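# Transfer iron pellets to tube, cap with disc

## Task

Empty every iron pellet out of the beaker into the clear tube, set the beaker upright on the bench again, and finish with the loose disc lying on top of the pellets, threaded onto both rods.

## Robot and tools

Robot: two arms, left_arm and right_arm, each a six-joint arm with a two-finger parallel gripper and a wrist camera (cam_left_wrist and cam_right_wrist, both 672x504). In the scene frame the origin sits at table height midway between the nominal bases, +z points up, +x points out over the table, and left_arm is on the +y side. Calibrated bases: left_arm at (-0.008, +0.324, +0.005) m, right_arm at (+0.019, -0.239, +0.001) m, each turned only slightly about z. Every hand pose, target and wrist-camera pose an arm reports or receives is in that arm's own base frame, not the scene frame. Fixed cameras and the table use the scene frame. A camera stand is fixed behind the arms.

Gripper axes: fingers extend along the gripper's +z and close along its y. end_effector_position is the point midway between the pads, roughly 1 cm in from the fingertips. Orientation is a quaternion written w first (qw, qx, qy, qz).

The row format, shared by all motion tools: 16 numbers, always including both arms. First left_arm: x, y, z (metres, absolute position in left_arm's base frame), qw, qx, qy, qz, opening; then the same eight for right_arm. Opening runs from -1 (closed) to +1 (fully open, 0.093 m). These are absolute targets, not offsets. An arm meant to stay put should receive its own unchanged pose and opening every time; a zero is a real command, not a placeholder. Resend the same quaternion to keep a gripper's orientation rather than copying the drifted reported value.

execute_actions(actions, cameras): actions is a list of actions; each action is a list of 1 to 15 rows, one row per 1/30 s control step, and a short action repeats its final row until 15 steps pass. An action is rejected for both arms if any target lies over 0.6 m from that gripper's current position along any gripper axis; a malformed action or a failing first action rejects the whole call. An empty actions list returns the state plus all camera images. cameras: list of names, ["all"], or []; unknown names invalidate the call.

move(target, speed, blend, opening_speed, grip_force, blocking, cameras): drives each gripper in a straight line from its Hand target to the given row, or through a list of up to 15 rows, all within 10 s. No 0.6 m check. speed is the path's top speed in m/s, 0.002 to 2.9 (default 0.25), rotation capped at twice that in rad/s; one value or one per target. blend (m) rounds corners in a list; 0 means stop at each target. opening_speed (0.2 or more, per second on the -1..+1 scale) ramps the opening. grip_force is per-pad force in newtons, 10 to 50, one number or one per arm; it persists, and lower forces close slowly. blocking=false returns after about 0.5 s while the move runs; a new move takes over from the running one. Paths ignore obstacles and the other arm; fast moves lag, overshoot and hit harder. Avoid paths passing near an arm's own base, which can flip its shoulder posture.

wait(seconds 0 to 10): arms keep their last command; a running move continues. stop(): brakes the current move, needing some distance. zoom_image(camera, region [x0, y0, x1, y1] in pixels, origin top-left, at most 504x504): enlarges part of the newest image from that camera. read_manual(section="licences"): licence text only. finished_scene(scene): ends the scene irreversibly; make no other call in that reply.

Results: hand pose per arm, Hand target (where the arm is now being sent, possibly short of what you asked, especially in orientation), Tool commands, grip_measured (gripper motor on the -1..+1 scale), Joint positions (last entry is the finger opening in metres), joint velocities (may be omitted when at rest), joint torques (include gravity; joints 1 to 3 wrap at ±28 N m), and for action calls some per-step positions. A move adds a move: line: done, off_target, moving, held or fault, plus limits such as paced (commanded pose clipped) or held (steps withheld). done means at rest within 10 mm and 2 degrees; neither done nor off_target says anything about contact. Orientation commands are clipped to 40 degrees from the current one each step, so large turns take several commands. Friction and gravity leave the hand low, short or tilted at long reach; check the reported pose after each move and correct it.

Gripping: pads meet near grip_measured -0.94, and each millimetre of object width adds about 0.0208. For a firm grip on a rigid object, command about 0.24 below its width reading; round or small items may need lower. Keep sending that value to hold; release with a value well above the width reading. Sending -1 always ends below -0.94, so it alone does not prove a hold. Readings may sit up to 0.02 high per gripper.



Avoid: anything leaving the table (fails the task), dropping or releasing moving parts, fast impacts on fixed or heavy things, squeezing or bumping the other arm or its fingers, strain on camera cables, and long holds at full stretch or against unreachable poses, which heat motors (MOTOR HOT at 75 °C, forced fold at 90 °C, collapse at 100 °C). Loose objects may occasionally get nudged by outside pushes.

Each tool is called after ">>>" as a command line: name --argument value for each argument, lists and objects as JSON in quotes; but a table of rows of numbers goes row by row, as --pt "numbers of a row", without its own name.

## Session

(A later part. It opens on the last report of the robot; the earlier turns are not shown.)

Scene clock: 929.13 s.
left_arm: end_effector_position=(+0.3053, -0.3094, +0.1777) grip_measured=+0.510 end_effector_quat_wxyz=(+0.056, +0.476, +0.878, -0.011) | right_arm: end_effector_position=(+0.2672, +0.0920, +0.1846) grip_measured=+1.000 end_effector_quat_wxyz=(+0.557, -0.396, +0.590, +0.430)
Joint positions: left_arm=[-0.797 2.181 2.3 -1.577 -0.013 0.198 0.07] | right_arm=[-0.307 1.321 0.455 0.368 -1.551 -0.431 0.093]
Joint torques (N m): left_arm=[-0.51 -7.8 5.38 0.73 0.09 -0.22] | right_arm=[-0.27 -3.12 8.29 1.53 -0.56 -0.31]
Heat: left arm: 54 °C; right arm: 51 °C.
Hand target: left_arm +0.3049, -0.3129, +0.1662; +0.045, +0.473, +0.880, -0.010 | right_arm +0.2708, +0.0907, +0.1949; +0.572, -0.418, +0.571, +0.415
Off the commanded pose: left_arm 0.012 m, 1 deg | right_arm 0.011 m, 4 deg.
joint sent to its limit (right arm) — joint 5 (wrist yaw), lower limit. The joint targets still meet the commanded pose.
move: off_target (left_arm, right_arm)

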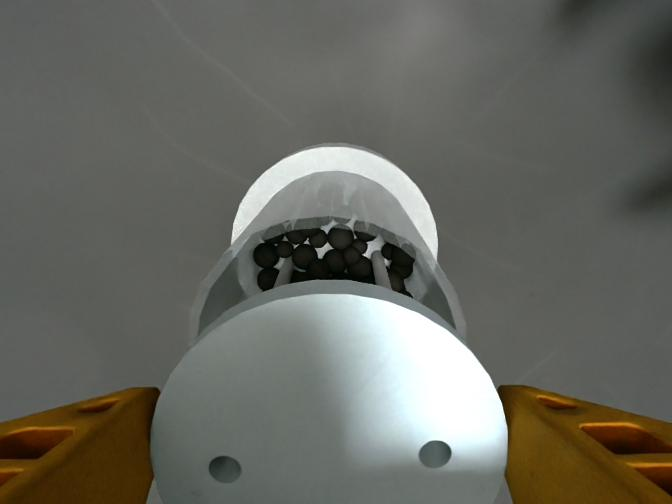

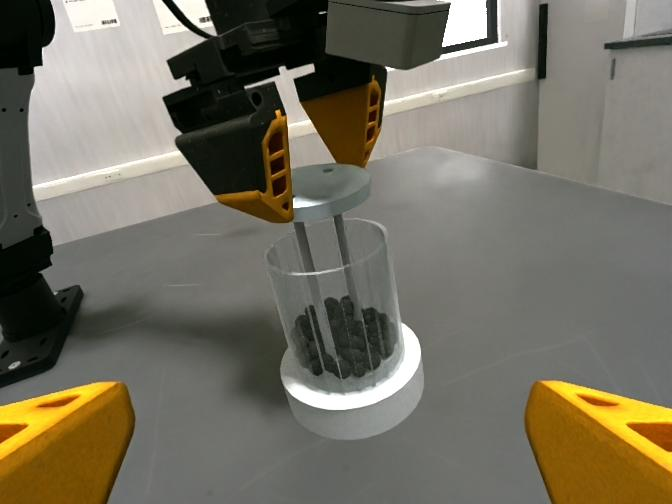

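>>> move --pt "0.3053 -0.3134 0.193 0.045 0.4735 0.881 -0.01 0.3 0.271 0.0905 0.195 0.571 -0.42 0.569 0.417 1" --pt "0.3053 -0.3134 0.166 0.045 0.4735 0.881 -0.01 0.3 0.271 0.0905 0.195 0.571 -0.42 0.569 0.417 1" --speed 0.03

>>> move --pt "0.3069 -0.3124 0.193 0.045 0.4735 0.881 -0.01 0.3 0.271 0.0905 0.195 0.571 -0.42 0.569 0.417 1" --pt "0.3083 -0.3110 0.193 0.045 0.4735 0.881 -0.01 0.3 0.271 0.0905 0.195 0.571 -0.42 0.569 0.417 1" --pt "0.3080 -0.3108 0.166 0.045 0.4735 0.881 -0.01 0.3 0.271 0.0905 0.195 0.571 -0.42 0.569 0.417 1" --speed 0.03

>>> move --pt "0.3097 -0.3096 0.193 0.045 0.4735 0.881 -0.01 0.3 0.271 0.0905 0.195 0.571 -0.42 0.569 0.417 1" --pt "0.3097 -0.3096 0.166 0.045 0.4735 0.881 -0.01 0.3 0.271 0.0905 0.195 0.571 -0.42 0.569 0.417 1" --speed 0.03

Scene clock: 945.67 s.
left_arm: end_effector_position=(+0.3058, -0.3100, +0.1776) grip_measured=+0.510 end_effector_quat_wxyz=(+0.056, +0.476, +0.878, -0.011) | right_arm: end_effector_position=(+0.2672, +0.0920, +0.1846) grip_measured=+1.000 end_effector_quat_wxyz=(+0.557, -0.396, +0.590, +0.430)
Joint positions: left_arm=[-0.797 2.184 2.304 -1.577 -0.013 0.198 0.07] | right_arm=[-0.307 1.321 0.455 0.368 -1.551 -0.431 0.093]
Joint torques (N m): left_arm=[-0.53 -7.8 5.44 0.72 0.09 -0.23] | right_arm=[-0.28 -3.11 8.29 1.53 -0.56 -0.31]
Heat: left arm: 55 °C; right arm: 51 °C.
Hand target: left_arm +0.3052, -0.3132, +0.1662; +0.045, +0.473, +0.880, -0.010 | right_arm +0.2708, +0.0907, +0.1949; +0.572, -0.418, +0.571, +0.415
Off the commanded pose: left_arm 0.012 m, 1 deg | right_arm 0.011 m, 4 deg.
joint sent to its limit (right arm) — joint 5 (wrist yaw), lower limit. The joint targets still meet the commanded pose.
move: off_target (left_arm, right_arm)

Scene clock: 949.33 s.
left_arm: end_effector_position=(+0.3059, -0.3100, +0.1774) grip_measured=+0.510 end_effector_quat_wxyz=(+0.056, +0.476, +0.878, -0.011) | right_arm: end_effector_position=(+0.2672, +0.0920, +0.1846) grip_measured=+1.000 end_effector_quat_wxyz=(+0.557, -0.396, +0.590, +0.430)
Joint positions: left_arm=[-0.797 2.184 2.304 -1.577 -0.013 0.198 0.07] | right_arm=[-0.307 1.321 0.455 0.368 -1.551 -0.431 0.093]
Joint torques (N m): left_arm=[0.35 -7.86 5.41 0.72 0.1 -0.12] | right_arm=[-0.27 -3.12 8.29 1.53 -0.56 -0.31]
Heat: left arm: 54 °C; right arm: 51 °C.
Hand target: left_arm +0.3079, -0.3106, +0.1661; +0.045, +0.473, +0.880, -0.010 | right_arm +0.2708, +0.0907, +0.1949; +0.572, -0.418, +0.571, +0.415
Off the commanded pose: left_arm 0.012 m, 1 deg | right_arm 0.011 m, 4 deg.
joint sent to its limit (right arm) — joint 5 (wrist yaw), lower limit. The joint targets still meet the commanded pose.
move: off_target (left_arm, right_arm)

Scene clock: 951.73 s.
left_arm: end_effector_position=(+0.3063, -0.3104, +0.1775) grip_measured=+0.510 end_effector_quat_wxyz=(+0.057, +0.476, +0.878, -0.011) | right_arm: end_effector_position=(+0.2672, +0.0920, +0.1846) grip_measured=+1.000 end_effector_quat_wxyz=(+0.557, -0.396, +0.590, +0.430)
Joint positions: left_arm=[-0.797 2.186 2.307 -1.577 -0.013 0.198 0.07] | right_arm=[-0.307 1.321 0.455 0.368 -1.551 -0.431 0.093]
Joint torques (N m): left_arm=[0.83 -7.82 5.46 0.71 0.11 -0.07] | right_arm=[-0.27 -3.11 8.28 1.53 -0.56 -0.31]
Heat: left arm: 54 °C; right arm: 51 °C.
Hand target: left_arm +0.3095, -0.3095, +0.1661; +0.045, +0.473, +0.880, -0.010 | right_arm +0.2708, +0.0907, +0.1949; +0.572, -0.418, +0.571, +0.415
Off the commanded pose: left_arm 0.012 m, 1 deg | right_arm 0.011 m, 4 deg.
joint sent to its limit (right arm) — joint 5 (wrist yaw), lower limit. The joint targets still meet the commanded pose.
move: off_target (left_arm, right_arm)

>>> move --target '[0.3102,-0.3088,0.193,0.045,0.4735,0.881,-0.01,0.3,0.271,0.0905,0.195,0.571,-0.42,0.569,0.417,1]' --speed 0.03

>>> move --target '[0.3109,-0.3080,0.193,0.045,0.4735,0.881,-0.01,0.3,0.271,0.0905,0.195,0.571,-0.42,0.569,0.417,1]' --speed 0.03

>>> move --target '[0.3116,-0.3073,0.193,0.045,0.4735,0.881,-0.01,0.3,0.271,0.0905,0.195,0.571,-0.42,0.569,0.417,1]' --speed 0.03

Scene clock: 961.60 s.
left_arm: end_effector_position=(+0.3078, -0.3103, +0.1789) grip_measured=+0.510 end_effector_quat_wxyz=(+0.059, +0.475, +0.878, -0.012) | right_arm: end_effector_position=(+0.2672, +0.0920, +0.1846) grip_measured=+1.000 end_effector_quat_wxyz=(+0.557, -0.396, +0.590, +0.430)
Joint positions: left_arm=[-0.794 2.187 2.314 -1.577 -0.013 0.198 0.07] | right_arm=[-0.307 1.321 0.455 0.368 -1.551 -0.431 0.093]
Joint torques (N m): left_arm=[0.72 -10.66 8.62 0.53 0.11 -0.03] | right_arm=[-0.27 -3.12 8.29 1.53 -0.56 -0.31]
Heat: left arm: 54 °C; right arm: 52 °C.
Hand target: left_arm +0.3097, -0.3085, +0.1924; +0.074, +0.472, +0.878, -0.019 | right_arm +0.2708, +0.0907, +0.1949; +0.572, -0.418, +0.571, +0.415
Off the commanded pose: left_arm 0.014 m, 2 deg | right_arm 0.011 m, 4 deg.
joint sent to its limit (left arm) — joint 4 (wrist pitch), lower limit. The joint targets are off in orientation, not in position.
joint sent to its limit (right arm) — joint 5 (wrist yaw), lower limit. The joint targets still meet the commanded pose.
move: off_target (left_arm, right_arm)

Scene clock: 962.87 s.
left_arm: end_effector_position=(+0.3078, -0.3103, +0.1789) grip_measured=+0.510 end_effector_quat_wxyz=(+0.059, +0.475, +0.878, -0.012) | right_arm: end_effector_position=(+0.2672, +0.0920, +0.1846) grip_measured=+1.000 end_effector_quat_wxyz=(+0.557, -0.396, +0.590, +0.430)
Joint positions: left_arm=[-0.794 2.187 2.314 -1.577 -0.013 0.198 0.07] | right_arm=[-0.307 1.321 0.455 0.368 -1.551 -0.431 0.093]
Joint torques (N m): left_arm=[0.98 -10.7 8.59 0.53 0.11 -0.01] | right_arm=[-0.27 -3.11 8.28 1.53 -0.56 -0.31]
Heat: left arm: 55 °C; right arm: 52 °C.
Hand target: left_arm +0.3104, -0.3077, +0.1924; +0.074, +0.472, +0.878, -0.019 | right_arm +0.2708, +0.0907, +0.1949; +0.572, -0.418, +0.571, +0.415
Off the commanded pose: left_arm 0.015 m, 2 deg | right_arm 0.011 m, 4 deg.
joint sent to its limit (left arm) — joint 4 (wrist pitch), lower limit. The joint targets are off in orientation, not in position.
joint sent to its limit (right arm) — joint 5 (wrist yaw), lower limit. The joint targets still meet the commanded pose.
move: off_target (left_arm, right_arm)

Scene clock: 964.10 s.
left_arm: end_effector_position=(+0.3086, -0.3095, +0.1789) grip_measured=+0.510 end_effector_quat_wxyz=(+0.059, +0.473, +0.879, -0.012) | right_arm: end_effector_position=(+0.2672, +0.0920, +0.1846) grip_measured=+1.000 end_effector_quat_wxyz=(+0.557, -0.396, +0.590, +0.430)
Joint positions: left_arm=[-0.792 2.187 2.314 -1.577 -0.013 0.198 0.07] | right_arm=[-0.307 1.321 0.455 0.368 -1.551 -0.431 0.093]
Joint torques (N m): left_arm=[0.95 -10.7 8.59 0.53 0.11 0.03] | right_arm=[-0.27 -3.12 8.28 1.53 -0.56 -0.31]
Heat: left arm: 55 °C; right arm: 52 °C.
Hand target: left_arm +0.3111, -0.3070, +0.1924; +0.074, +0.472, +0.878, -0.019 | right_arm +0.2708, +0.0907, +0.1949; +0.572, -0.418, +0.571, +0.415
Off the commanded pose: left_arm 0.015 m, 2 deg | right_arm 0.011 m, 4 deg.
joint sent to its limit (left arm) — joint 4 (wrist pitch), lower limit. The joint targets are off in orientation, not in position.
joint sent to its limit (right arm) — joint 5 (wrist yaw), lower limit. The joint targets still meet the commanded pose.
move: off_target (left_arm, right_arm)

>>> move --pt "0.3090 -0.3084 0.203 0.045 0.4735 0.881 -0.01 0.3 0.271 0.0905 0.195 0.571 -0.42 0.569 0.417 1" --pt "0.3085 -0.3088 0.166 0.045 0.4735 0.881 -0.01 0.3 0.271 0.0905 0.195 0.571 -0.42 0.569 0.417 1" --speed 0.03 --cameras '["all"]'

>>> zoom_image --camera "cam_right_wrist" --region '[280, 150, 380, 250]'

>>> zoom_image --camera "cam_left_wrist" --region '[255, 210, 415, 310]'

Scene clock: 977.93 s.
left_arm: end_effector_position=(+0.3078, -0.3087, +0.1764) grip_measured=+0.510 end_effector_quat_wxyz=(+0.055, +0.474, +0.879, -0.010) | right_arm: end_effector_position=(+0.2672, +0.0920, +0.1846) grip_measured=+1.000 end_effector_quat_wxyz=(+0.557, -0.396, +0.590, +0.430)
Joint positions: left_arm=[-0.792 2.187 2.304 -1.576 -0.013 0.198 0.07] | right_arm=[-0.307 1.321 0.455 0.368 -1.551 -0.431 0.093]
Joint torques (N m): left_arm=[0.21 -8.49 4.6 0.74 0.11 -0.07] | right_arm=[-0.27 -3.12 8.28 1.53 -0.56 -0.31]
Heat: left arm: 60 °C; right arm: 52 °C.
Hand target: left_arm +0.3083, -0.3088, +0.1661; +0.045, +0.473, +0.880, -0.010 | right_arm +0.2708, +0.0907, +0.1949; +0.572, -0.418, +0.571, +0.415
Off the commanded pose: left_arm 0.010 m, 1 deg | right_arm 0.011 m, 4 deg.
joint sent to its limit (right arm) — joint 5 (wrist yaw), lower limit. The joint targets still meet the commanded pose.
move: off_target (right_arm)

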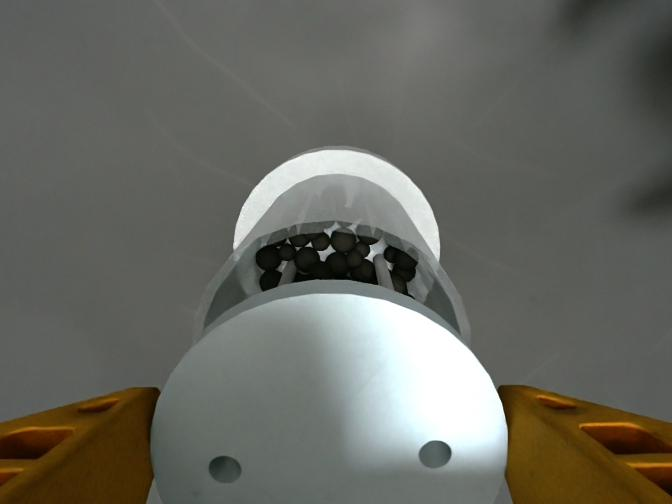

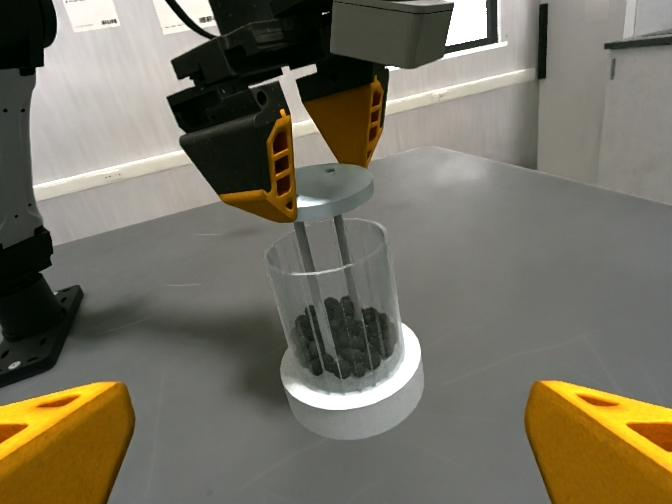

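Scaled by 5.040.

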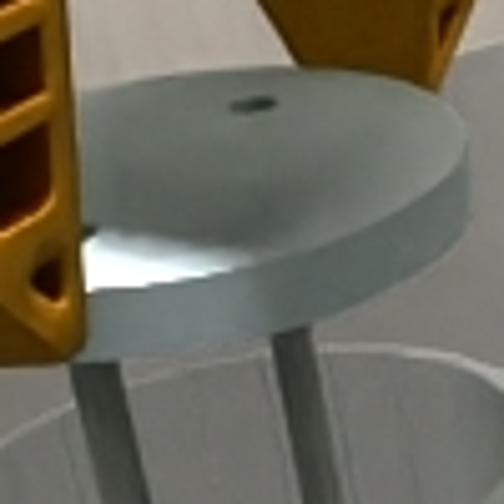

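Scaled by 3.150.

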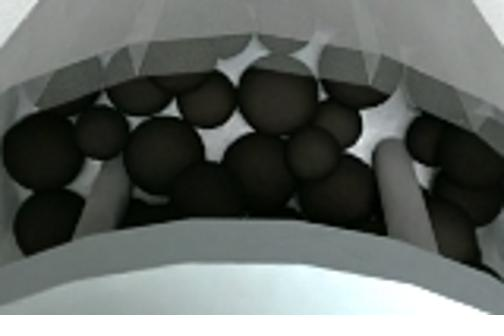

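>>> move --pt "0.3019 -0.3116 0.205 0.045 0.4735 0.881 -0.01 0.3 0.271 0.0905 0.195 0.571 -0.42 0.569 0.417 1" --pt "0.3013 -0.3110 0.172 0.045 0.4735 0.881 -0.01 0.3 0.271 0.0905 0.195 0.571 -0.42 0.569 0.417 1" --speed 0.03

>>> move --pt "0.3060 -0.3157 0.172 0.045 0.4735 0.881 -0.01 0.3 0.271 0.0905 0.195 0.571 -0.42 0.569 0.417 1" --speed 0.003

Scene clock: 1012.80 s.
left_arm: end_effector_position=(+0.3059, -0.3084, +0.1792) grip_measured=+0.510 end_effector_quat_wxyz=(+0.057, +0.474, +0.879, -0.011) | right_arm: end_effector_position=(+0.2672, +0.0920, +0.1846) grip_measured=+1.000 end_effector_quat_wxyz=(+0.557, -0.396, +0.590, +0.430)
Joint positions: left_arm=[-0.794 2.177 2.299 -1.577 -0.013 0.195 0.07] | right_arm=[-0.307 1.321 0.455 0.368 -1.551 -0.431 0.093]
Joint torques (N m): left_arm=[-1.06 -8.34 5.97 0.56 0.08 -0.23] | right_arm=[-0.27 -3.12 8.28 1.53 -0.56 -0.31]
Heat: left arm: 60 °C; right arm: 52 °C.
Hand target: left_arm +0.3012, -0.3109, +0.1722; +0.045, +0.473, +0.880, -0.010 | right_arm +0.2708, +0.0907, +0.1949; +0.572, -0.418, +0.571, +0.415
Off the commanded pose: left_arm 0.009 m, 1 deg | right_arm 0.011 m, 4 deg.
joint sent to its limit (right arm) — joint 5 (wrist yaw), lower limit. The joint targets still meet the commanded pose.
move: off_target (right_arm)

Scene clock: 1015.27 s.
left_arm: end_effector_position=(+0.3070, -0.3095, +0.1772) grip_measured=+0.510 end_effector_quat_wxyz=(+0.055, +0.474, +0.879, -0.010) | right_arm: end_effector_position=(+0.2672, +0.0920, +0.1846) grip_measured=+1.000 end_effector_quat_wxyz=(+0.557, -0.396, +0.590, +0.430)
Joint positions: left_arm=[-0.794 2.191 2.314 -1.584 -0.013 0.195 0.07] | right_arm=[-0.307 1.321 0.455 0.368 -1.551 -0.431 0.093]
Joint torques (N m): left_arm=[-1.06 -7.6 7.99 0.58 0.08 -0.23] | right_arm=[-0.28 -3.12 8.29 1.53 -0.56 -0.31]
Heat: left arm: 59 °C; right arm: 52 °C.
Hand target: left_arm +0.3057, -0.3155, +0.1718; +0.050, +0.473, +0.880, -0.011 | right_arm +0.2708, +0.0907, +0.1949; +0.572, -0.418, +0.571, +0.415
Off the commanded pose: left_arm 0.008 m, 1 deg | right_arm 0.011 m, 4 deg.
joint sent to its limit (left arm) — joint 4 (wrist pitch), lower limit. The joint targets still meet the commanded pose.
joint sent to its limit (right arm) — joint 5 (wrist yaw), lower limit. The joint targets still meet the commanded pose.
move: off_target (right_arm)

>>> move --target '[0.3057,-0.3155,0.160,0.045,0.4735,0.881,-0.01,0.3,0.271,0.0905,0.195,0.571,-0.42,0.569,0.417,1]' --speed 0.03

>>> move --pt "0.2999 -0.3124 0.200 0.045 0.4735 0.881 -0.01 0.3 0.271 0.0905 0.195 0.571 -0.42 0.569 0.417 1" --pt "0.2999 -0.3124 0.172 0.045 0.4735 0.881 -0.01 0.3 0.271 0.0905 0.195 0.571 -0.42 0.569 0.417 1" --speed 0.03

>>> move --pt "0.3055 -0.3176 0.166 0.045 0.4735 0.881 -0.01 0.3 0.271 0.0905 0.195 0.571 -0.42 0.569 0.417 1" --speed 0.003

Scene clock: 1031.47 s.
left_arm: end_effector_position=(+0.3069, -0.3094, +0.1753) grip_measured=+0.510 end_effector_quat_wxyz=(+0.055, +0.474, +0.879, -0.010) | right_arm: end_effector_position=(+0.2672, +0.0920, +0.1846) grip_measured=+1.000 end_effector_quat_wxyz=(+0.557, -0.396, +0.590, +0.430)
Joint positions: left_arm=[-0.794 2.186 2.299 -1.573 -0.013 0.195 0.07] | right_arm=[-0.307 1.321 0.455 0.368 -1.551 -0.431 0.093]
Joint torques (N m): left_arm=[-1.07 -8.03 3.54 0.92 0.09 -0.22] | right_arm=[-0.27 -3.12 8.29 1.53 -0.56 -0.31]
Heat: left arm: 55 °C; right arm: 53 °C.
Hand target: left_arm +0.3053, -0.3151, +0.1601; +0.044, +0.473, +0.880, -0.010 | right_arm +0.2708, +0.0907, +0.1949; +0.572, -0.418, +0.571, +0.415
Off the commanded pose: left_arm 0.017 m, 1 deg | right_arm 0.011 m, 4 deg.
joint sent to its limit (right arm) — joint 5 (wrist yaw), lower limit. The joint targets still meet the commanded pose.
move: off_target (left_arm, right_arm)

Scene clock: 1034.47 s.
left_arm: end_effector_position=(+0.3043, -0.3115, +0.1774) grip_measured=+0.510 end_effector_quat_wxyz=(+0.056, +0.475, +0.878, -0.011) | right_arm: end_effector_position=(+0.2672, +0.0920, +0.1846) grip_measured=+1.000 end_effector_quat_wxyz=(+0.557, -0.396, +0.590, +0.430)
Joint positions: left_arm=[-0.802 2.184 2.304 -1.577 -0.013 0.19 0.07] | right_arm=[-0.307 1.321 0.455 0.368 -1.551 -0.431 0.093]
Joint torques (N m): left_arm=[-0.79 -8.87 5.64 0.55 0.08 -0.22] | right_arm=[-0.27 -3.12 8.31 1.53 -0.56 -0.31]
Heat: left arm: 56 °C; right arm: 53 °C.
Hand target: left_arm +0.2999, -0.3124, +0.1720; +0.045, +0.473, +0.880, -0.010 | right_arm +0.2708, +0.0907, +0.1949; +0.572, -0.418, +0.571, +0.415
Off the commanded pose: left_arm 0.007 m, 1 deg | right_arm 0.011 m, 4 deg.
joint sent to its limit (right arm) — joint 5 (wrist yaw), lower limit. The joint targets still meet the commanded pose.
move: off_target (right_arm)

Scene clock: 1037.93 s.
left_arm: end_effector_position=(+0.3047, -0.3119, +0.1768) grip_measured=+0.510 end_effector_quat_wxyz=(+0.055, +0.475, +0.878, -0.011) | right_arm: end_effector_position=(+0.2672, +0.0920, +0.1846) grip_measured=+1.000 end_effector_quat_wxyz=(+0.557, -0.396, +0.590, +0.430)
Joint positions: left_arm=[-0.802 2.19 2.311 -1.581 -0.013 0.19 0.07] | right_arm=[-0.307 1.321 0.455 0.368 -1.551 -0.431 0.093]
Joint torques (N m): left_arm=[-0.69 -6.97 7.36 0.65 0.09 -0.22] | right_arm=[-0.28 -3.12 8.28 1.53 -0.56 -0.31]
Heat: left arm: 55 °C; right arm: 53 °C.
Hand target: left_arm +0.3052, -0.3174, +0.1661; +0.045, +0.473, +0.880, -0.010 | right_arm +0.2708, +0.0907, +0.1949; +0.572, -0.418, +0.571, +0.415
Off the commanded pose: left_arm 0.012 m, 1 deg | right_arm 0.011 m, 4 deg.
joint sent to its limit (right arm) — joint 5 (wrist yaw), lower limit. The joint targets still meet the commanded pose.
move: off_target (left_arm, right_arm)

>>> move --pt "0.3050 -0.3110 0.203 0.045 0.4735 0.881 -0.01 0.3 0.271 0.0905 0.195 0.571 -0.42 0.569 0.417 1" --pt "0.3062 -0.3098 0.203 0.045 0.4735 0.881 -0.01 0.3 0.271 0.0905 0.195 0.571 -0.42 0.569 0.417 1" --speed 0.02

>>> move --pt "0.3070 -0.3092 0.203 0.045 0.4735 0.881 -0.01 0.3 0.271 0.0905 0.195 0.571 -0.42 0.569 0.417 1" --speed 0.02

Scene clock: 1049.63 s.
left_arm: end_effector_position=(+0.3048, -0.3120, +0.1794) grip_measured=+0.510 end_effector_quat_wxyz=(+0.058, +0.475, +0.878, -0.012) | right_arm: end_effector_position=(+0.2672, +0.0920, +0.1846) grip_measured=+1.000 end_effector_quat_wxyz=(+0.557, -0.396, +0.590, +0.430)
Joint positions: left_arm=[-0.802 2.187 2.317 -1.583 -0.013 0.19 0.07] | right_arm=[-0.307 1.321 0.455 0.368 -1.551 -0.431 0.093]
Joint torques (N m): left_arm=[0.66 -12.56 8.1 0.58 0.1 -0.04] | right_arm=[-0.28 -3.11 8.29 1.53 -0.56 -0.31]
Heat: left arm: 56 °C; right arm: 53 °C.
Hand target: left_arm +0.3056, -0.3093, +0.2020; +0.085, +0.472, +0.877, -0.022 | right_arm +0.2708, +0.0907, +0.1949; +0.572, -0.418, +0.571, +0.415
Off the commanded pose: left_arm 0.024 m, 2 deg | right_arm 0.011 m, 4 deg.
joint sent to its limit (left arm) — joint 4 (wrist pitch), lower limit. The joint targets are off in orientation, not in position.
joint sent to its limit (right arm) — joint 5 (wrist yaw), lower limit. The joint targets still meet the commanded pose.
move: off_target (left_arm, right_arm)

Scene clock: 1051.97 s.
left_arm: end_effector_position=(+0.3048, -0.3120, +0.1794) grip_measured=+0.510 end_effector_quat_wxyz=(+0.058, +0.475, +0.878, -0.012) | right_arm: end_effector_position=(+0.2672, +0.0920, +0.1846) grip_measured=+1.000 end_effector_quat_wxyz=(+0.557, -0.396, +0.590, +0.430)
Joint positions: left_arm=[-0.802 2.187 2.317 -1.583 -0.013 0.19 0.07] | right_arm=[-0.307 1.321 0.455 0.368 -1.551 -0.431 0.093]
Joint torques (N m): left_arm=[0.88 -12.55 8.18 0.58 0.1 -0.01] | right_arm=[-0.28 -3.12 8.29 1.53 -0.56 -0.31]
Heat: left arm: 58 °C; right arm: 53 °C.
Hand target: left_arm +0.3063, -0.3087, +0.2020; +0.085, +0.472, +0.877, -0.022 | right_arm +0.2708, +0.0907, +0.1949; +0.572, -0.418, +0.571, +0.415
Off the commanded pose: left_arm 0.024 m, 2 deg | right_arm 0.011 m, 4 deg.
joint sent to its limit (left arm) — joint 4 (wrist pitch), lower limit. The joint targets are off in orientation, not in position.
joint sent to its limit (right arm) — joint 5 (wrist yaw), lower limit. The joint targets still meet the commanded pose.
move: off_target (left_arm, right_arm)

>>> wait --seconds 0 --cameras '["all"]'

>>> zoom_image --camera "cam_right_wrist" --region '[280, 150, 380, 250]'

Scene clock: 1060.27 s.
left_arm: end_effector_position=(+0.3048, -0.3120, +0.1794) grip_measured=+0.510 end_effector_quat_wxyz=(+0.058, +0.475, +0.878, -0.012) | right_arm: end_effector_position=(+0.2672, +0.0920, +0.1846) grip_measured=+1.000 end_effector_quat_wxyz=(+0.557, -0.396, +0.590, +0.430)
Joint positions: left_arm=[-0.802 2.187 2.317 -1.583 -0.013 0.19 0.07] | right_arm=[-0.307 1.321 0.455 0.368 -1.551 -0.431 0.093]
Joint torques (N m): left_arm=[0.88 -12.53 8.18 0.58 0.1 -0.02] | right_arm=[-0.27 -3.12 8.29 1.53 -0.56 -0.31]
Heat: left arm: 64 °C; right arm: 53 °C.
Hand target: left_arm +0.3063, -0.3087, +0.2020; +0.085, +0.472, +0.877, -0.022 | right_arm +0.2708, +0.0907, +0.1949; +0.572, -0.418, +0.571, +0.415
Tool commands: left_gripper/opening=+0.3 right_gripper/opening=+1.0
Off the commanded pose: left_arm 0.024 m, 2 deg | right_arm 0.011 m, 4 deg.

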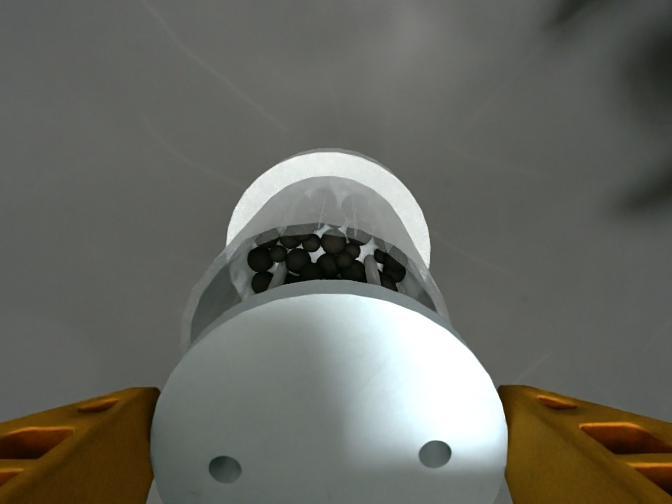

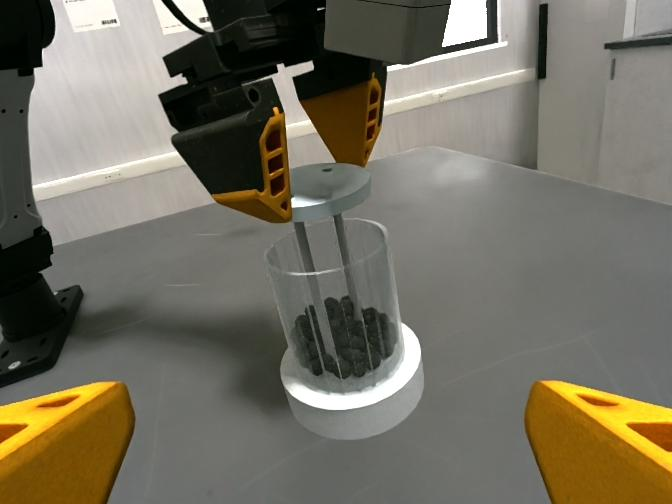

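Scaled by 5.040.

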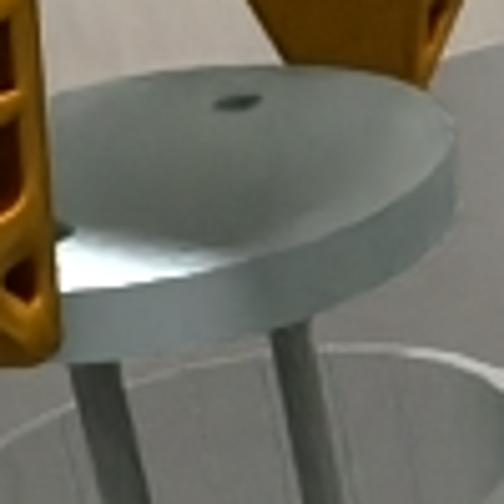

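>>> move --pt "0.3060 -0.3095 0.222 0.045 0.4735 0.881 -0.01 0.3 0.271 0.0905 0.195 0.571 -0.42 0.569 0.417 1" --pt "0.3060 -0.3095 0.195 0.045 0.4735 0.881 -0.01 0.3 0.271 0.0905 0.195 0.571 -0.42 0.569 0.417 1" --speed 0.05

>>> move --pt "0.3068 -0.3087 0.190 0.045 0.4735 0.881 -0.01 0.3 0.271 0.0905 0.195 0.571 -0.42 0.569 0.417 1" --speed 0.05

Scene clock: 1082.57 s.
left_arm: end_effector_position=(+0.3047, -0.3119, +0.1981) grip_measured=+0.510 end_effector_quat_wxyz=(+0.082, +0.474, +0.877, -0.019) | right_arm: end_effector_position=(+0.2672, +0.0920, +0.1846) grip_measured=+1.000 end_effector_quat_wxyz=(+0.557, -0.396, +0.590, +0.430)
Joint positions: left_arm=[-0.802 2.153 2.333 -1.583 -0.013 0.19 0.07] | right_arm=[-0.307 1.321 0.455 0.368 -1.551 -0.431 0.093]
Joint torques (N m): left_arm=[0.69 -8.76 6.01 0.69 0.1 -0.04] | right_arm=[-0.28 -3.12 8.29 1.53 -0.56 -0.31]
Heat: left arm: 72 °C; right arm: 53 °C.
Hand target: left_arm +0.3058, -0.3094, +0.1946; +0.075, +0.472, +0.878, -0.019 | right_arm +0.2708, +0.0907, +0.1949; +0.572, -0.418, +0.571, +0.415
Off the commanded pose: left_arm 0.004 m, 4 deg | right_arm 0.011 m, 4 deg.
joint sent to its limit (left arm) — joint 4 (wrist pitch), lower limit. The joint targets are off in orientation, not in position.
joint sent to its limit (right arm) — joint 5 (wrist yaw), lower limit. The joint targets still meet the commanded pose.
move: off_target (left_arm, right_arm)

Scene clock: 1083.53 s.
left_arm: end_effector_position=(+0.3043, -0.3115, +0.1968) grip_measured=+0.510 end_effector_quat_wxyz=(+0.080, +0.474, +0.877, -0.019) | right_arm: end_effector_position=(+0.2672, +0.0920, +0.1846) grip_measured=+1.000 end_effector_quat_wxyz=(+0.557, -0.396, +0.590, +0.430)
Joint positions: left_arm=[-0.802 2.153 2.329 -1.583 -0.013 0.19 0.07] | right_arm=[-0.307 1.321 0.455 0.368 -1.551 -0.431 0.093]
Joint torques (N m): left_arm=[0.95 -8.13 5.96 0.68 0.11 -0.01] | right_arm=[-0.28 -3.12 8.29 1.53 -0.56 -0.31]
Heat: left arm: 72 °C; right arm: 53 °C.
Hand target: left_arm +0.3065, -0.3085, +0.1897; +0.069, +0.472, +0.879, -0.017 | right_arm +0.2708, +0.0907, +0.1949; +0.572, -0.418, +0.571, +0.415
Off the commanded pose: left_arm 0.008 m, 4 deg | right_arm 0.011 m, 4 deg.
joint sent to its limit (left arm) — joint 4 (wrist pitch), lower limit. The joint targets are off in orientation, not in position.
joint sent to its limit (right arm) — joint 5 (wrist yaw), lower limit. The joint targets still meet the commanded pose.
move: off_target (left_arm, right_arm)

>>> move --pt "0.3074 -0.3081 0.193 0.045 0.4735 0.881 -0.01 0.3 0.271 0.0905 0.195 0.571 -0.42 0.569 0.417 1" --speed 0.05

>>> move --pt "0.3079 -0.3077 0.193 0.045 0.4735 0.881 -0.01 0.3 0.271 0.0905 0.195 0.571 -0.42 0.569 0.417 1" --speed 0.05

Scene clock: 1091.07 s.
left_arm: end_effector_position=(+0.3051, -0.3107, +0.1968) grip_measured=+0.510 end_effector_quat_wxyz=(+0.080, +0.473, +0.877, -0.019) | right_arm: end_effector_position=(+0.2672, +0.0920, +0.1846) grip_measured=+1.000 end_effector_quat_wxyz=(+0.557, -0.396, +0.590, +0.430)
Joint positions: left_arm=[-0.799 2.153 2.329 -1.583 -0.013 0.19 0.07] | right_arm=[-0.307 1.321 0.455 0.368 -1.551 -0.431 0.093]
Joint torques (N m): left_arm=[0.9 -8.51 6.24 0.68 0.11 0.01] | right_arm=[-0.27 -3.12 8.29 1.53 -0.56 -0.31]
Heat: left arm: 69 °C; right arm: 53 °C.
Hand target: left_arm +0.3072, -0.3080, +0.1926; +0.072, +0.472, +0.878, -0.019 | right_arm +0.2708, +0.0907, +0.1949; +0.572, -0.418, +0.571, +0.415
Off the commanded pose: left_arm 0.005 m, 4 deg | right_arm 0.011 m, 4 deg.
joint sent to its limit (left arm) — joint 4 (wrist pitch), lower limit. The joint targets are off in orientation, not in position.
joint sent to its limit (right arm) — joint 5 (wrist yaw), lower limit. The joint targets still meet the commanded pose.
move: off_target (left_arm, right_arm)

Scene clock: 1091.87 s.
left_arm: end_effector_position=(+0.3055, -0.3103, +0.1968) grip_measured=+0.510 end_effector_quat_wxyz=(+0.080, +0.472, +0.878, -0.019) | right_arm: end_effector_position=(+0.2672, +0.0920, +0.1846) grip_measured=+1.000 end_effector_quat_wxyz=(+0.557, -0.396, +0.590, +0.430)
Joint positions: left_arm=[-0.798 2.153 2.329 -1.583 -0.013 0.19 0.07] | right_arm=[-0.307 1.321 0.455 0.368 -1.551 -0.431 0.093]
Joint torques (N m): left_arm=[0.92 -8.49 6.28 0.68 0.11 0.03] | right_arm=[-0.27 -3.11 8.28 1.53 -0.56 -0.31]
Heat: left arm: 69 °C; right arm: 53 °C.
Hand target: left_arm +0.3076, -0.3076, +0.1926; +0.073, +0.472, +0.878, -0.019 | right_arm +0.2708, +0.0907, +0.1949; +0.572, -0.418, +0.571, +0.415
Off the commanded pose: left_arm 0.005 m, 4 deg | right_arm 0.011 m, 4 deg.
joint sent to its limit (left arm) — joint 4 (wrist pitch), lower limit. The joint targets are off in orientation, not in position.
joint sent to its limit (right arm) — joint 5 (wrist yaw), lower limit. The joint targets still meet the commanded pose.
move: off_target (left_arm, right_arm)

>>> move --pt "0.3079 -0.3107 0.172 0.045 0.4735 0.881 -0.01 0.3 0.271 0.0905 0.195 0.571 -0.42 0.569 0.417 1" --pt "0.3079 -0.3107 0.165 0.045 0.4735 0.881 -0.01 0.3 0.271 0.0905 0.195 0.571 -0.42 0.569 0.417 1" --speed 0.03

>>> move --pt "0.3093 -0.3121 0.167 0.045 0.4735 0.881 -0.01 0.3 0.271 0.0905 0.195 0.571 -0.42 0.569 0.417 1" --speed 0.002

>>> move --pt "0.3103 -0.3131 0.163 0.045 0.4735 0.881 -0.01 0.3 0.271 0.0905 0.195 0.571 -0.42 0.569 0.417 1" --speed 0.002 --cameras '["all"]'

>>> zoom_image --camera "cam_right_wrist" --region '[280, 150, 380, 250]'

Scene clock: 1103.67 s.
left_arm: end_effector_position=(+0.3064, -0.3120, +0.1757) grip_measured=+0.510 end_effector_quat_wxyz=(+0.055, +0.473, +0.879, -0.012) | right_arm: end_effector_position=(+0.2672, +0.0920, +0.1846) grip_measured=+1.000 end_effector_quat_wxyz=(+0.557, -0.396, +0.590, +0.430)
Joint positions: left_arm=[-0.798 2.195 2.315 -1.579 -0.01 0.19 0.07] | right_arm=[-0.307 1.321 0.455 0.368 -1.551 -0.431 0.093]
Joint torques (N m): left_arm=[0.43 -8.85 3.86 0.79 0.06 -0.03] | right_arm=[-0.28 -3.12 8.29 1.53 -0.56 -0.31]
Heat: left arm: 66 °C; right arm: 53 °C.
Hand target: left_arm +0.3077, -0.3107, +0.1652; +0.045, +0.473, +0.880, -0.010 | right_arm +0.2708, +0.0907, +0.1949; +0.572, -0.418, +0.571, +0.415
Off the commanded pose: left_arm 0.011 m, 1 deg | right_arm 0.011 m, 4 deg.
joint sent to its limit (right arm) — joint 5 (wrist yaw), lower limit. The joint targets still meet the commanded pose.
move: off_target (left_arm, right_arm)

Scene clock: 1105.43 s.
left_arm: end_effector_position=(+0.3066, -0.3122, +0.1761) grip_measured=+0.510 end_effector_quat_wxyz=(+0.055, +0.473, +0.879, -0.012) | right_arm: end_effector_position=(+0.2672, +0.0920, +0.1846) grip_measured=+1.000 end_effector_quat_wxyz=(+0.557, -0.396, +0.590, +0.430)
Joint positions: left_arm=[-0.798 2.195 2.316 -1.579 -0.01 0.19 0.07] | right_arm=[-0.307 1.321 0.455 0.368 -1.551 -0.431 0.093]
Joint torques (N m): left_arm=[0.43 -7.68 6.67 0.61 0.07 -0.03] | right_arm=[-0.27 -3.12 8.28 1.53 -0.56 -0.31]
Heat: left arm: 65 °C; right arm: 53 °C.
Hand target: left_arm +0.3091, -0.3120, +0.1670; +0.045, +0.473, +0.880, -0.010 | right_arm +0.2708, +0.0907, +0.1949; +0.572, -0.418, +0.571, +0.415
Off the commanded pose: left_arm 0.009 m, 1 deg | right_arm 0.011 m, 4 deg.
joint sent to its limit (right arm) — joint 5 (wrist yaw), lower limit. The joint targets still meet the commanded pose.
move: off_target (right_arm)

Scene clock: 1107.83 s.
left_arm: end_effector_position=(+0.3066, -0.3122, +0.1761) grip_measured=+0.510 end_effector_quat_wxyz=(+0.055, +0.473, +0.879, -0.012) | right_arm: end_effector_position=(+0.2672, +0.0920, +0.1846) grip_measured=+1.000 end_effector_quat_wxyz=(+0.557, -0.396, +0.590, +0.430)
Joint positions: left_arm=[-0.798 2.195 2.316 -1.579 -0.01 0.19 0.07] | right_arm=[-0.307 1.321 0.455 0.368 -1.551 -0.431 0.093]
Joint torques (N m): left_arm=[0.44 -7.72 5.2 0.78 0.07 -0.03] | right_arm=[-0.27 -3.12 8.29 1.53 -0.56 -0.31]
Heat: left arm: 64 °C; right arm: 53 °C.
Hand target: left_arm +0.3100, -0.3129, +0.1631; +0.045, +0.473, +0.880, -0.010 | right_arm +0.2708, +0.0907, +0.1949; +0.572, -0.418, +0.571, +0.415
Off the commanded pose: left_arm 0.014 m, 1 deg | right_arm 0.011 m, 4 deg.
joint sent to its limit (right arm) — joint 5 (wrist yaw), lower limit. The joint targets still meet the commanded pose.
move: off_target (left_arm, right_arm)

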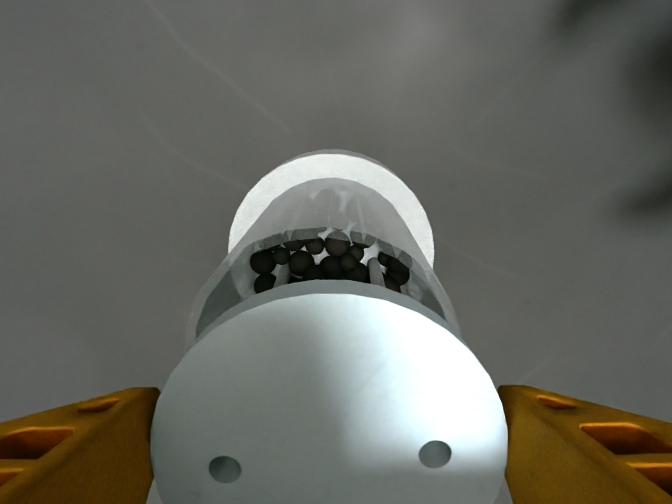

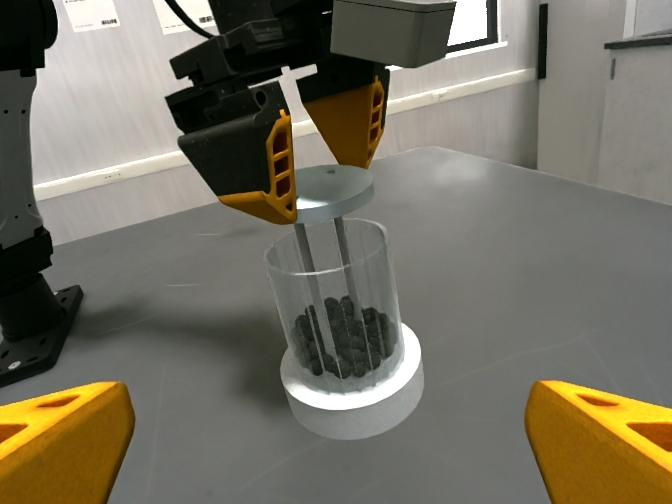

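Scaled by 5.040.

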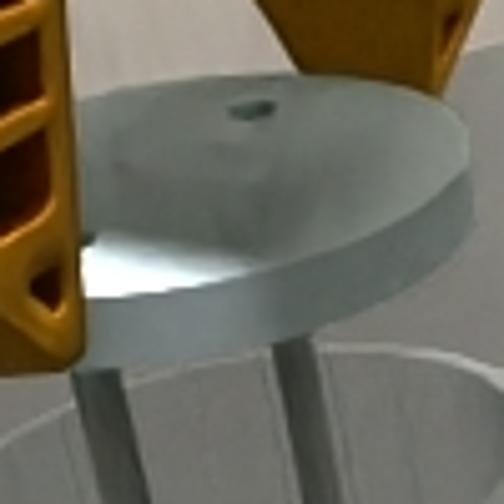

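>>> zoom_image --camera "cam_right_wrist" --region '[285, 155, 345, 215]'

>>> zoom_image --camera "cam_left_wrist" --region '[190, 430, 470, 500]'

>>> zoom_image --camera "cam_left_wrist" --region '[255, 210, 415, 310]'

Scaled by 8.400.

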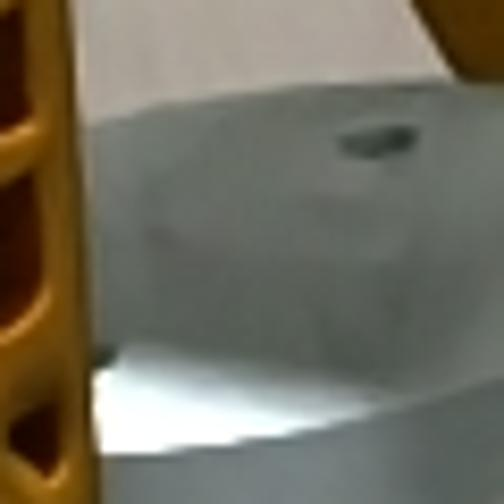

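Scaled by 1.800.

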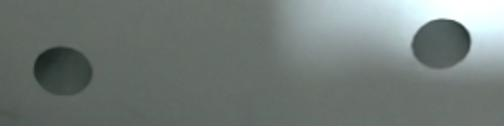

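Scaled by 3.150.

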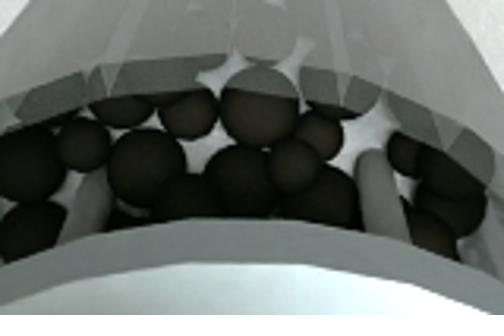

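>>> move --pt "0.3068 -0.3096 0.205 0.045 0.4735 0.881 -0.01 0.3 0.271 0.0905 0.195 0.571 -0.42 0.569 0.417 1" --pt "0.3065 -0.3093 0.165 0.045 0.4735 0.881 -0.01 0.3 0.271 0.0905 0.195 0.571 -0.42 0.569 0.417 1" --speed 0.03

>>> move --pt "0.3079 -0.3107 0.168 0.045 0.4735 0.881 -0.01 0.3 0.271 0.0905 0.195 0.571 -0.42 0.569 0.417 1" --pt "0.3086 -0.3114 0.163 0.045 0.4735 0.881 -0.01 0.3 0.271 0.0905 0.195 0.571 -0.42 0.569 0.417 1" --speed 0.002 --cameras '["all"]'

>>> zoom_image --camera "cam_right_wrist" --region '[280, 150, 380, 250]'

Scene clock: 1135.30 s.
left_arm: end_effector_position=(+0.3044, -0.3100, +0.1758) grip_measured=+0.510 end_effector_quat_wxyz=(+0.053, +0.473, +0.879, -0.012) | right_arm: end_effector_position=(+0.2672, +0.0920, +0.1846) grip_measured=+1.000 end_effector_quat_wxyz=(+0.557, -0.396, +0.590, +0.430)
Joint positions: left_arm=[-0.798 2.182 2.294 -1.575 -0.01 0.19 0.07] | right_arm=[-0.307 1.321 0.455 0.368 -1.551 -0.431 0.093]
Joint torques (N m): left_arm=[0.43 -8.73 3.89 0.81 0.06 -0.03] | right_arm=[-0.27 -3.11 8.29 1.53 -0.56 -0.31]
Heat: left arm: 58 °C; right arm: 54 °C.
Hand target: left_arm +0.3063, -0.3092, +0.1651; +0.045, +0.473, +0.880, -0.010 | right_arm +0.2708, +0.0907, +0.1949; +0.572, -0.418, +0.571, +0.415
Off the commanded pose: left_arm 0.011 m, 1 deg | right_arm 0.011 m, 4 deg.
joint sent to its limit (right arm) — joint 5 (wrist yaw), lower limit. The joint targets still meet the commanded pose.
move: off_target (left_arm, right_arm)

Scene clock: 1140.13 s.
left_arm: end_effector_position=(+0.3046, -0.3102, +0.1767) grip_measured=+0.510 end_effector_quat_wxyz=(+0.054, +0.473, +0.879, -0.012) | right_arm: end_effector_position=(+0.2672, +0.0920, +0.1846) grip_measured=+1.000 end_effector_quat_wxyz=(+0.557, -0.396, +0.590, +0.430)
Joint positions: left_arm=[-0.798 2.182 2.298 -1.575 -0.01 0.19 0.07] | right_arm=[-0.307 1.321 0.455 0.368 -1.551 -0.431 0.093]
Joint torques (N m): left_arm=[0.44 -7.77 4.67 0.82 0.06 -0.03] | right_arm=[-0.27 -3.12 8.28 1.53 -0.56 -0.31]
Heat: left arm: 58 °C; right arm: 54 °C.
Hand target: left_arm +0.3083, -0.3112, +0.1631; +0.045, +0.473, +0.880, -0.010 | right_arm +0.2708, +0.0907, +0.1949; +0.572, -0.418, +0.571, +0.415
Off the commanded pose: left_arm 0.014 m, 1 deg | right_arm 0.011 m, 4 deg.
joint sent to its limit (right arm) — joint 5 (wrist yaw), lower limit. The joint targets still meet the commanded pose.
move: off_target (left_arm, right_arm)

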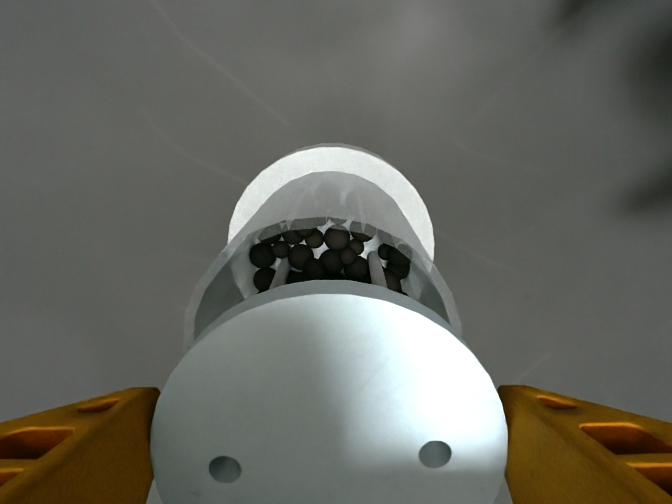

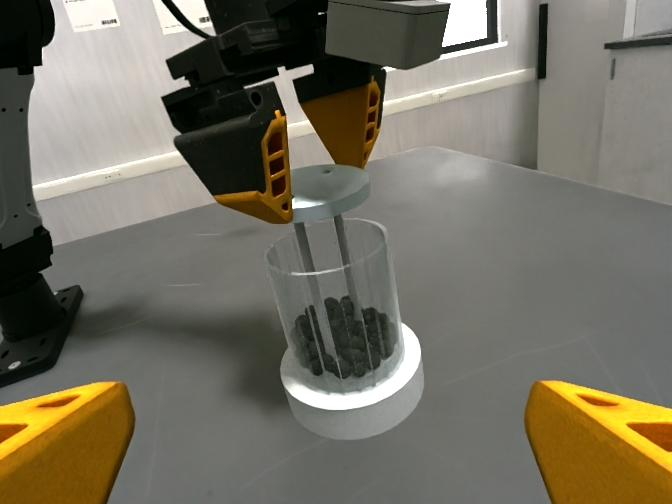

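Scaled by 5.040.

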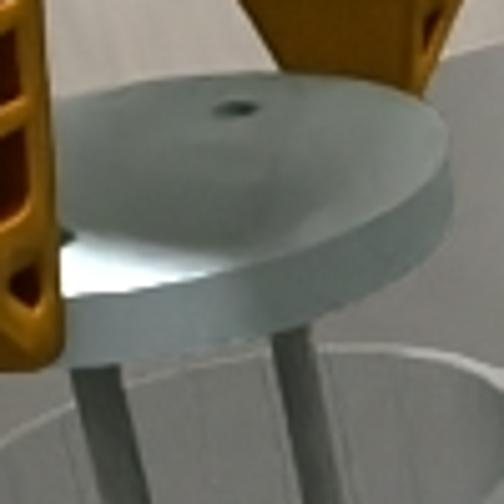

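>>> move --pt "0.3076 -0.3104 0.205 0.045 0.4735 0.881 -0.01 0.3 0.271 0.0905 0.195 0.571 -0.42 0.569 0.417 1" --pt "0.3073 -0.3101 0.163 0.045 0.4735 0.881 -0.01 0.3 0.271 0.0905 0.195 0.571 -0.42 0.569 0.417 1" --speed 0.03 --cameras '["all"]'

>>> zoom_image --camera "cam_right_wrist" --region '[280, 150, 380, 250]'

Scene clock: 1151.50 s.
left_arm: end_effector_position=(+0.3046, -0.3102, +0.1756) grip_measured=+0.510 end_effector_quat_wxyz=(+0.054, +0.473, +0.879, -0.012) | right_arm: end_effector_position=(+0.2672, +0.0920, +0.1846) grip_measured=+1.000 end_effector_quat_wxyz=(+0.557, -0.396, +0.590, +0.430)
Joint positions: left_arm=[-0.798 2.181 2.292 -1.571 -0.01 0.19 0.07] | right_arm=[-0.307 1.321 0.455 0.368 -1.551 -0.431 0.093]
Joint torques (N m): left_arm=[0.42 -8.42 3.81 0.86 0.06 -0.03] | right_arm=[-0.28 -3.12 8.28 1.53 -0.56 -0.31]
Heat: left arm: 59 °C; right arm: 54 °C.
Hand target: left_arm +0.3070, -0.3099, +0.1631; +0.045, +0.473, +0.880, -0.010 | right_arm +0.2708, +0.0907, +0.1949; +0.572, -0.418, +0.571, +0.415
Off the commanded pose: left_arm 0.013 m, 1 deg | right_arm 0.011 m, 4 deg.
joint sent to its limit (right arm) — joint 5 (wrist yaw), lower limit. The joint targets still meet the commanded pose.
move: off_target (left_arm, right_arm)

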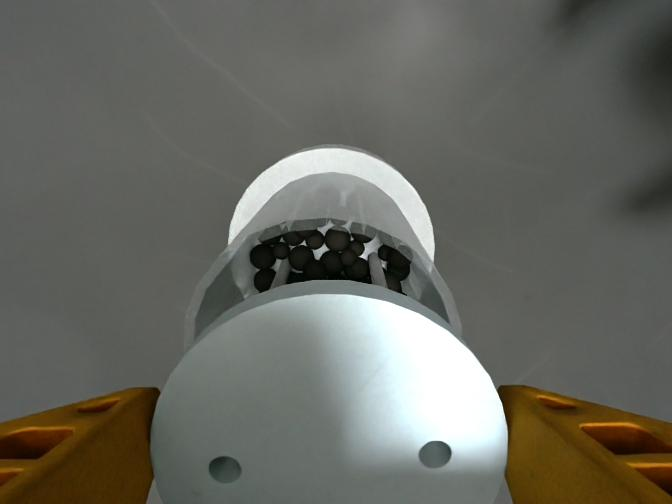

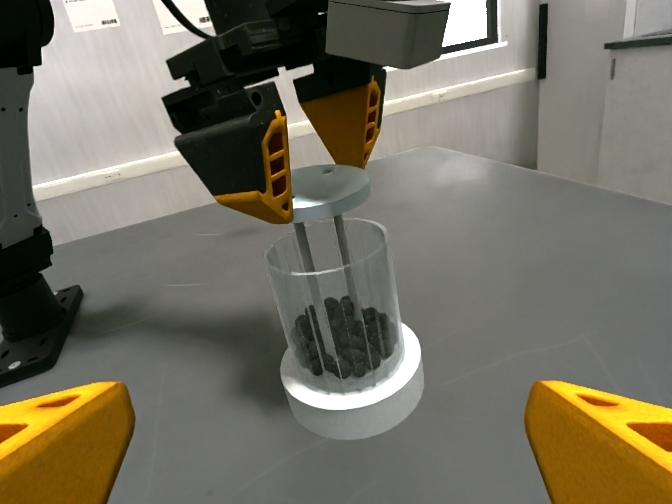

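Scaled by 5.040.

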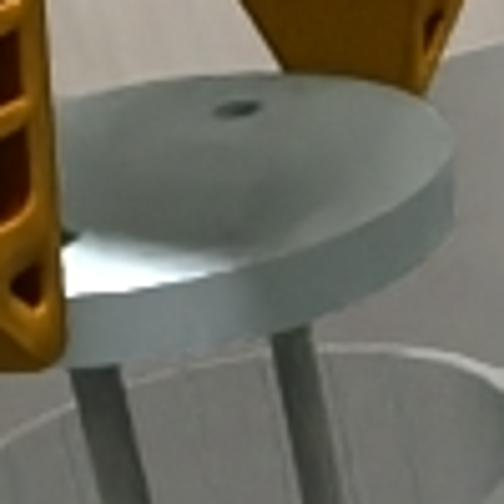

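Didn't lift off (stiction). Raise with more authority, then land at the desired spot.

>>> move --pt "0.3082 -0.3110 0.222 0.045 0.4735 0.881 -0.01 0.3 0.271 0.0905 0.195 0.571 -0.42 0.569 0.417 1" --pt "0.3075 -0.3103 0.190 0.045 0.4735 0.881 -0.01 0.3 0.271 0.0905 0.195 0.571 -0.42 0.569 0.417 1" --pt "0.3074 -0.3102 0.163 0.045 0.4735 0.881 -0.01 0.3 0.271 0.0905 0.195 0.571 -0.42 0.569 0.417 1" --speed 0.05 --cameras '["all"]'

>>> zoom_image --camera "cam_right_wrist" --region '[280, 150, 380, 250]'

Scene clock: 1161.30 s.
left_arm: end_effector_position=(+0.3031, -0.3088, +0.1766) grip_measured=+0.510 end_effector_quat_wxyz=(+0.053, +0.473, +0.879, -0.012) | right_arm: end_effector_position=(+0.2672, +0.0920, +0.1846) grip_measured=+1.000 end_effector_quat_wxyz=(+0.557, -0.396, +0.590, +0.430)
Joint positions: left_arm=[-0.798 2.172 2.281 -1.571 -0.009 0.19 0.07] | right_arm=[-0.307 1.321 0.455 0.368 -1.551 -0.431 0.093]
Joint torques (N m): left_arm=[0.43 -7.73 4.66 0.85 0.05 -0.03] | right_arm=[-0.27 -3.11 8.29 1.53 -0.56 -0.31]
Heat: left arm: 60 °C; right arm: 54 °C.
Hand target: left_arm +0.3070, -0.3099, +0.1631; +0.045, +0.473, +0.880, -0.010 | right_arm +0.2708, +0.0907, +0.1949; +0.572, -0.418, +0.571, +0.415
Off the commanded pose: left_arm 0.014 m, 1 deg | right_arm 0.011 m, 4 deg.
joint sent to its limit (right arm) — joint 5 (wrist yaw), lower limit. The joint targets still meet the commanded pose.
move: off_target (left_arm, right_arm)

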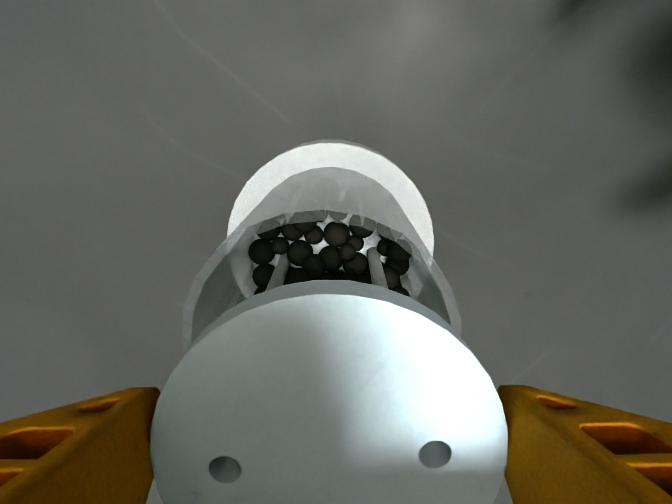

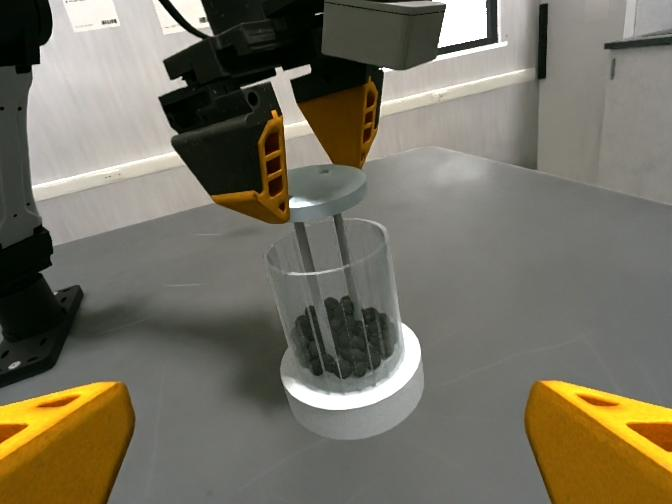

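Scaled by 5.040.

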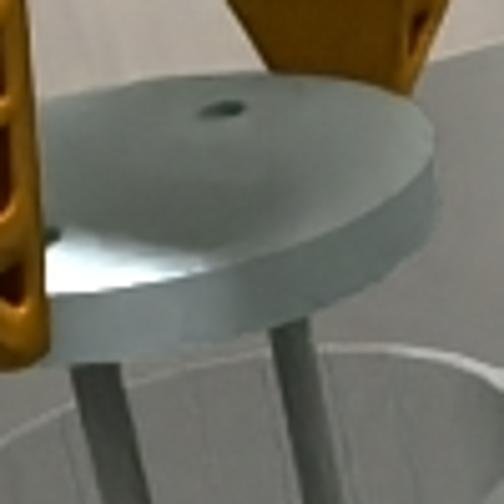

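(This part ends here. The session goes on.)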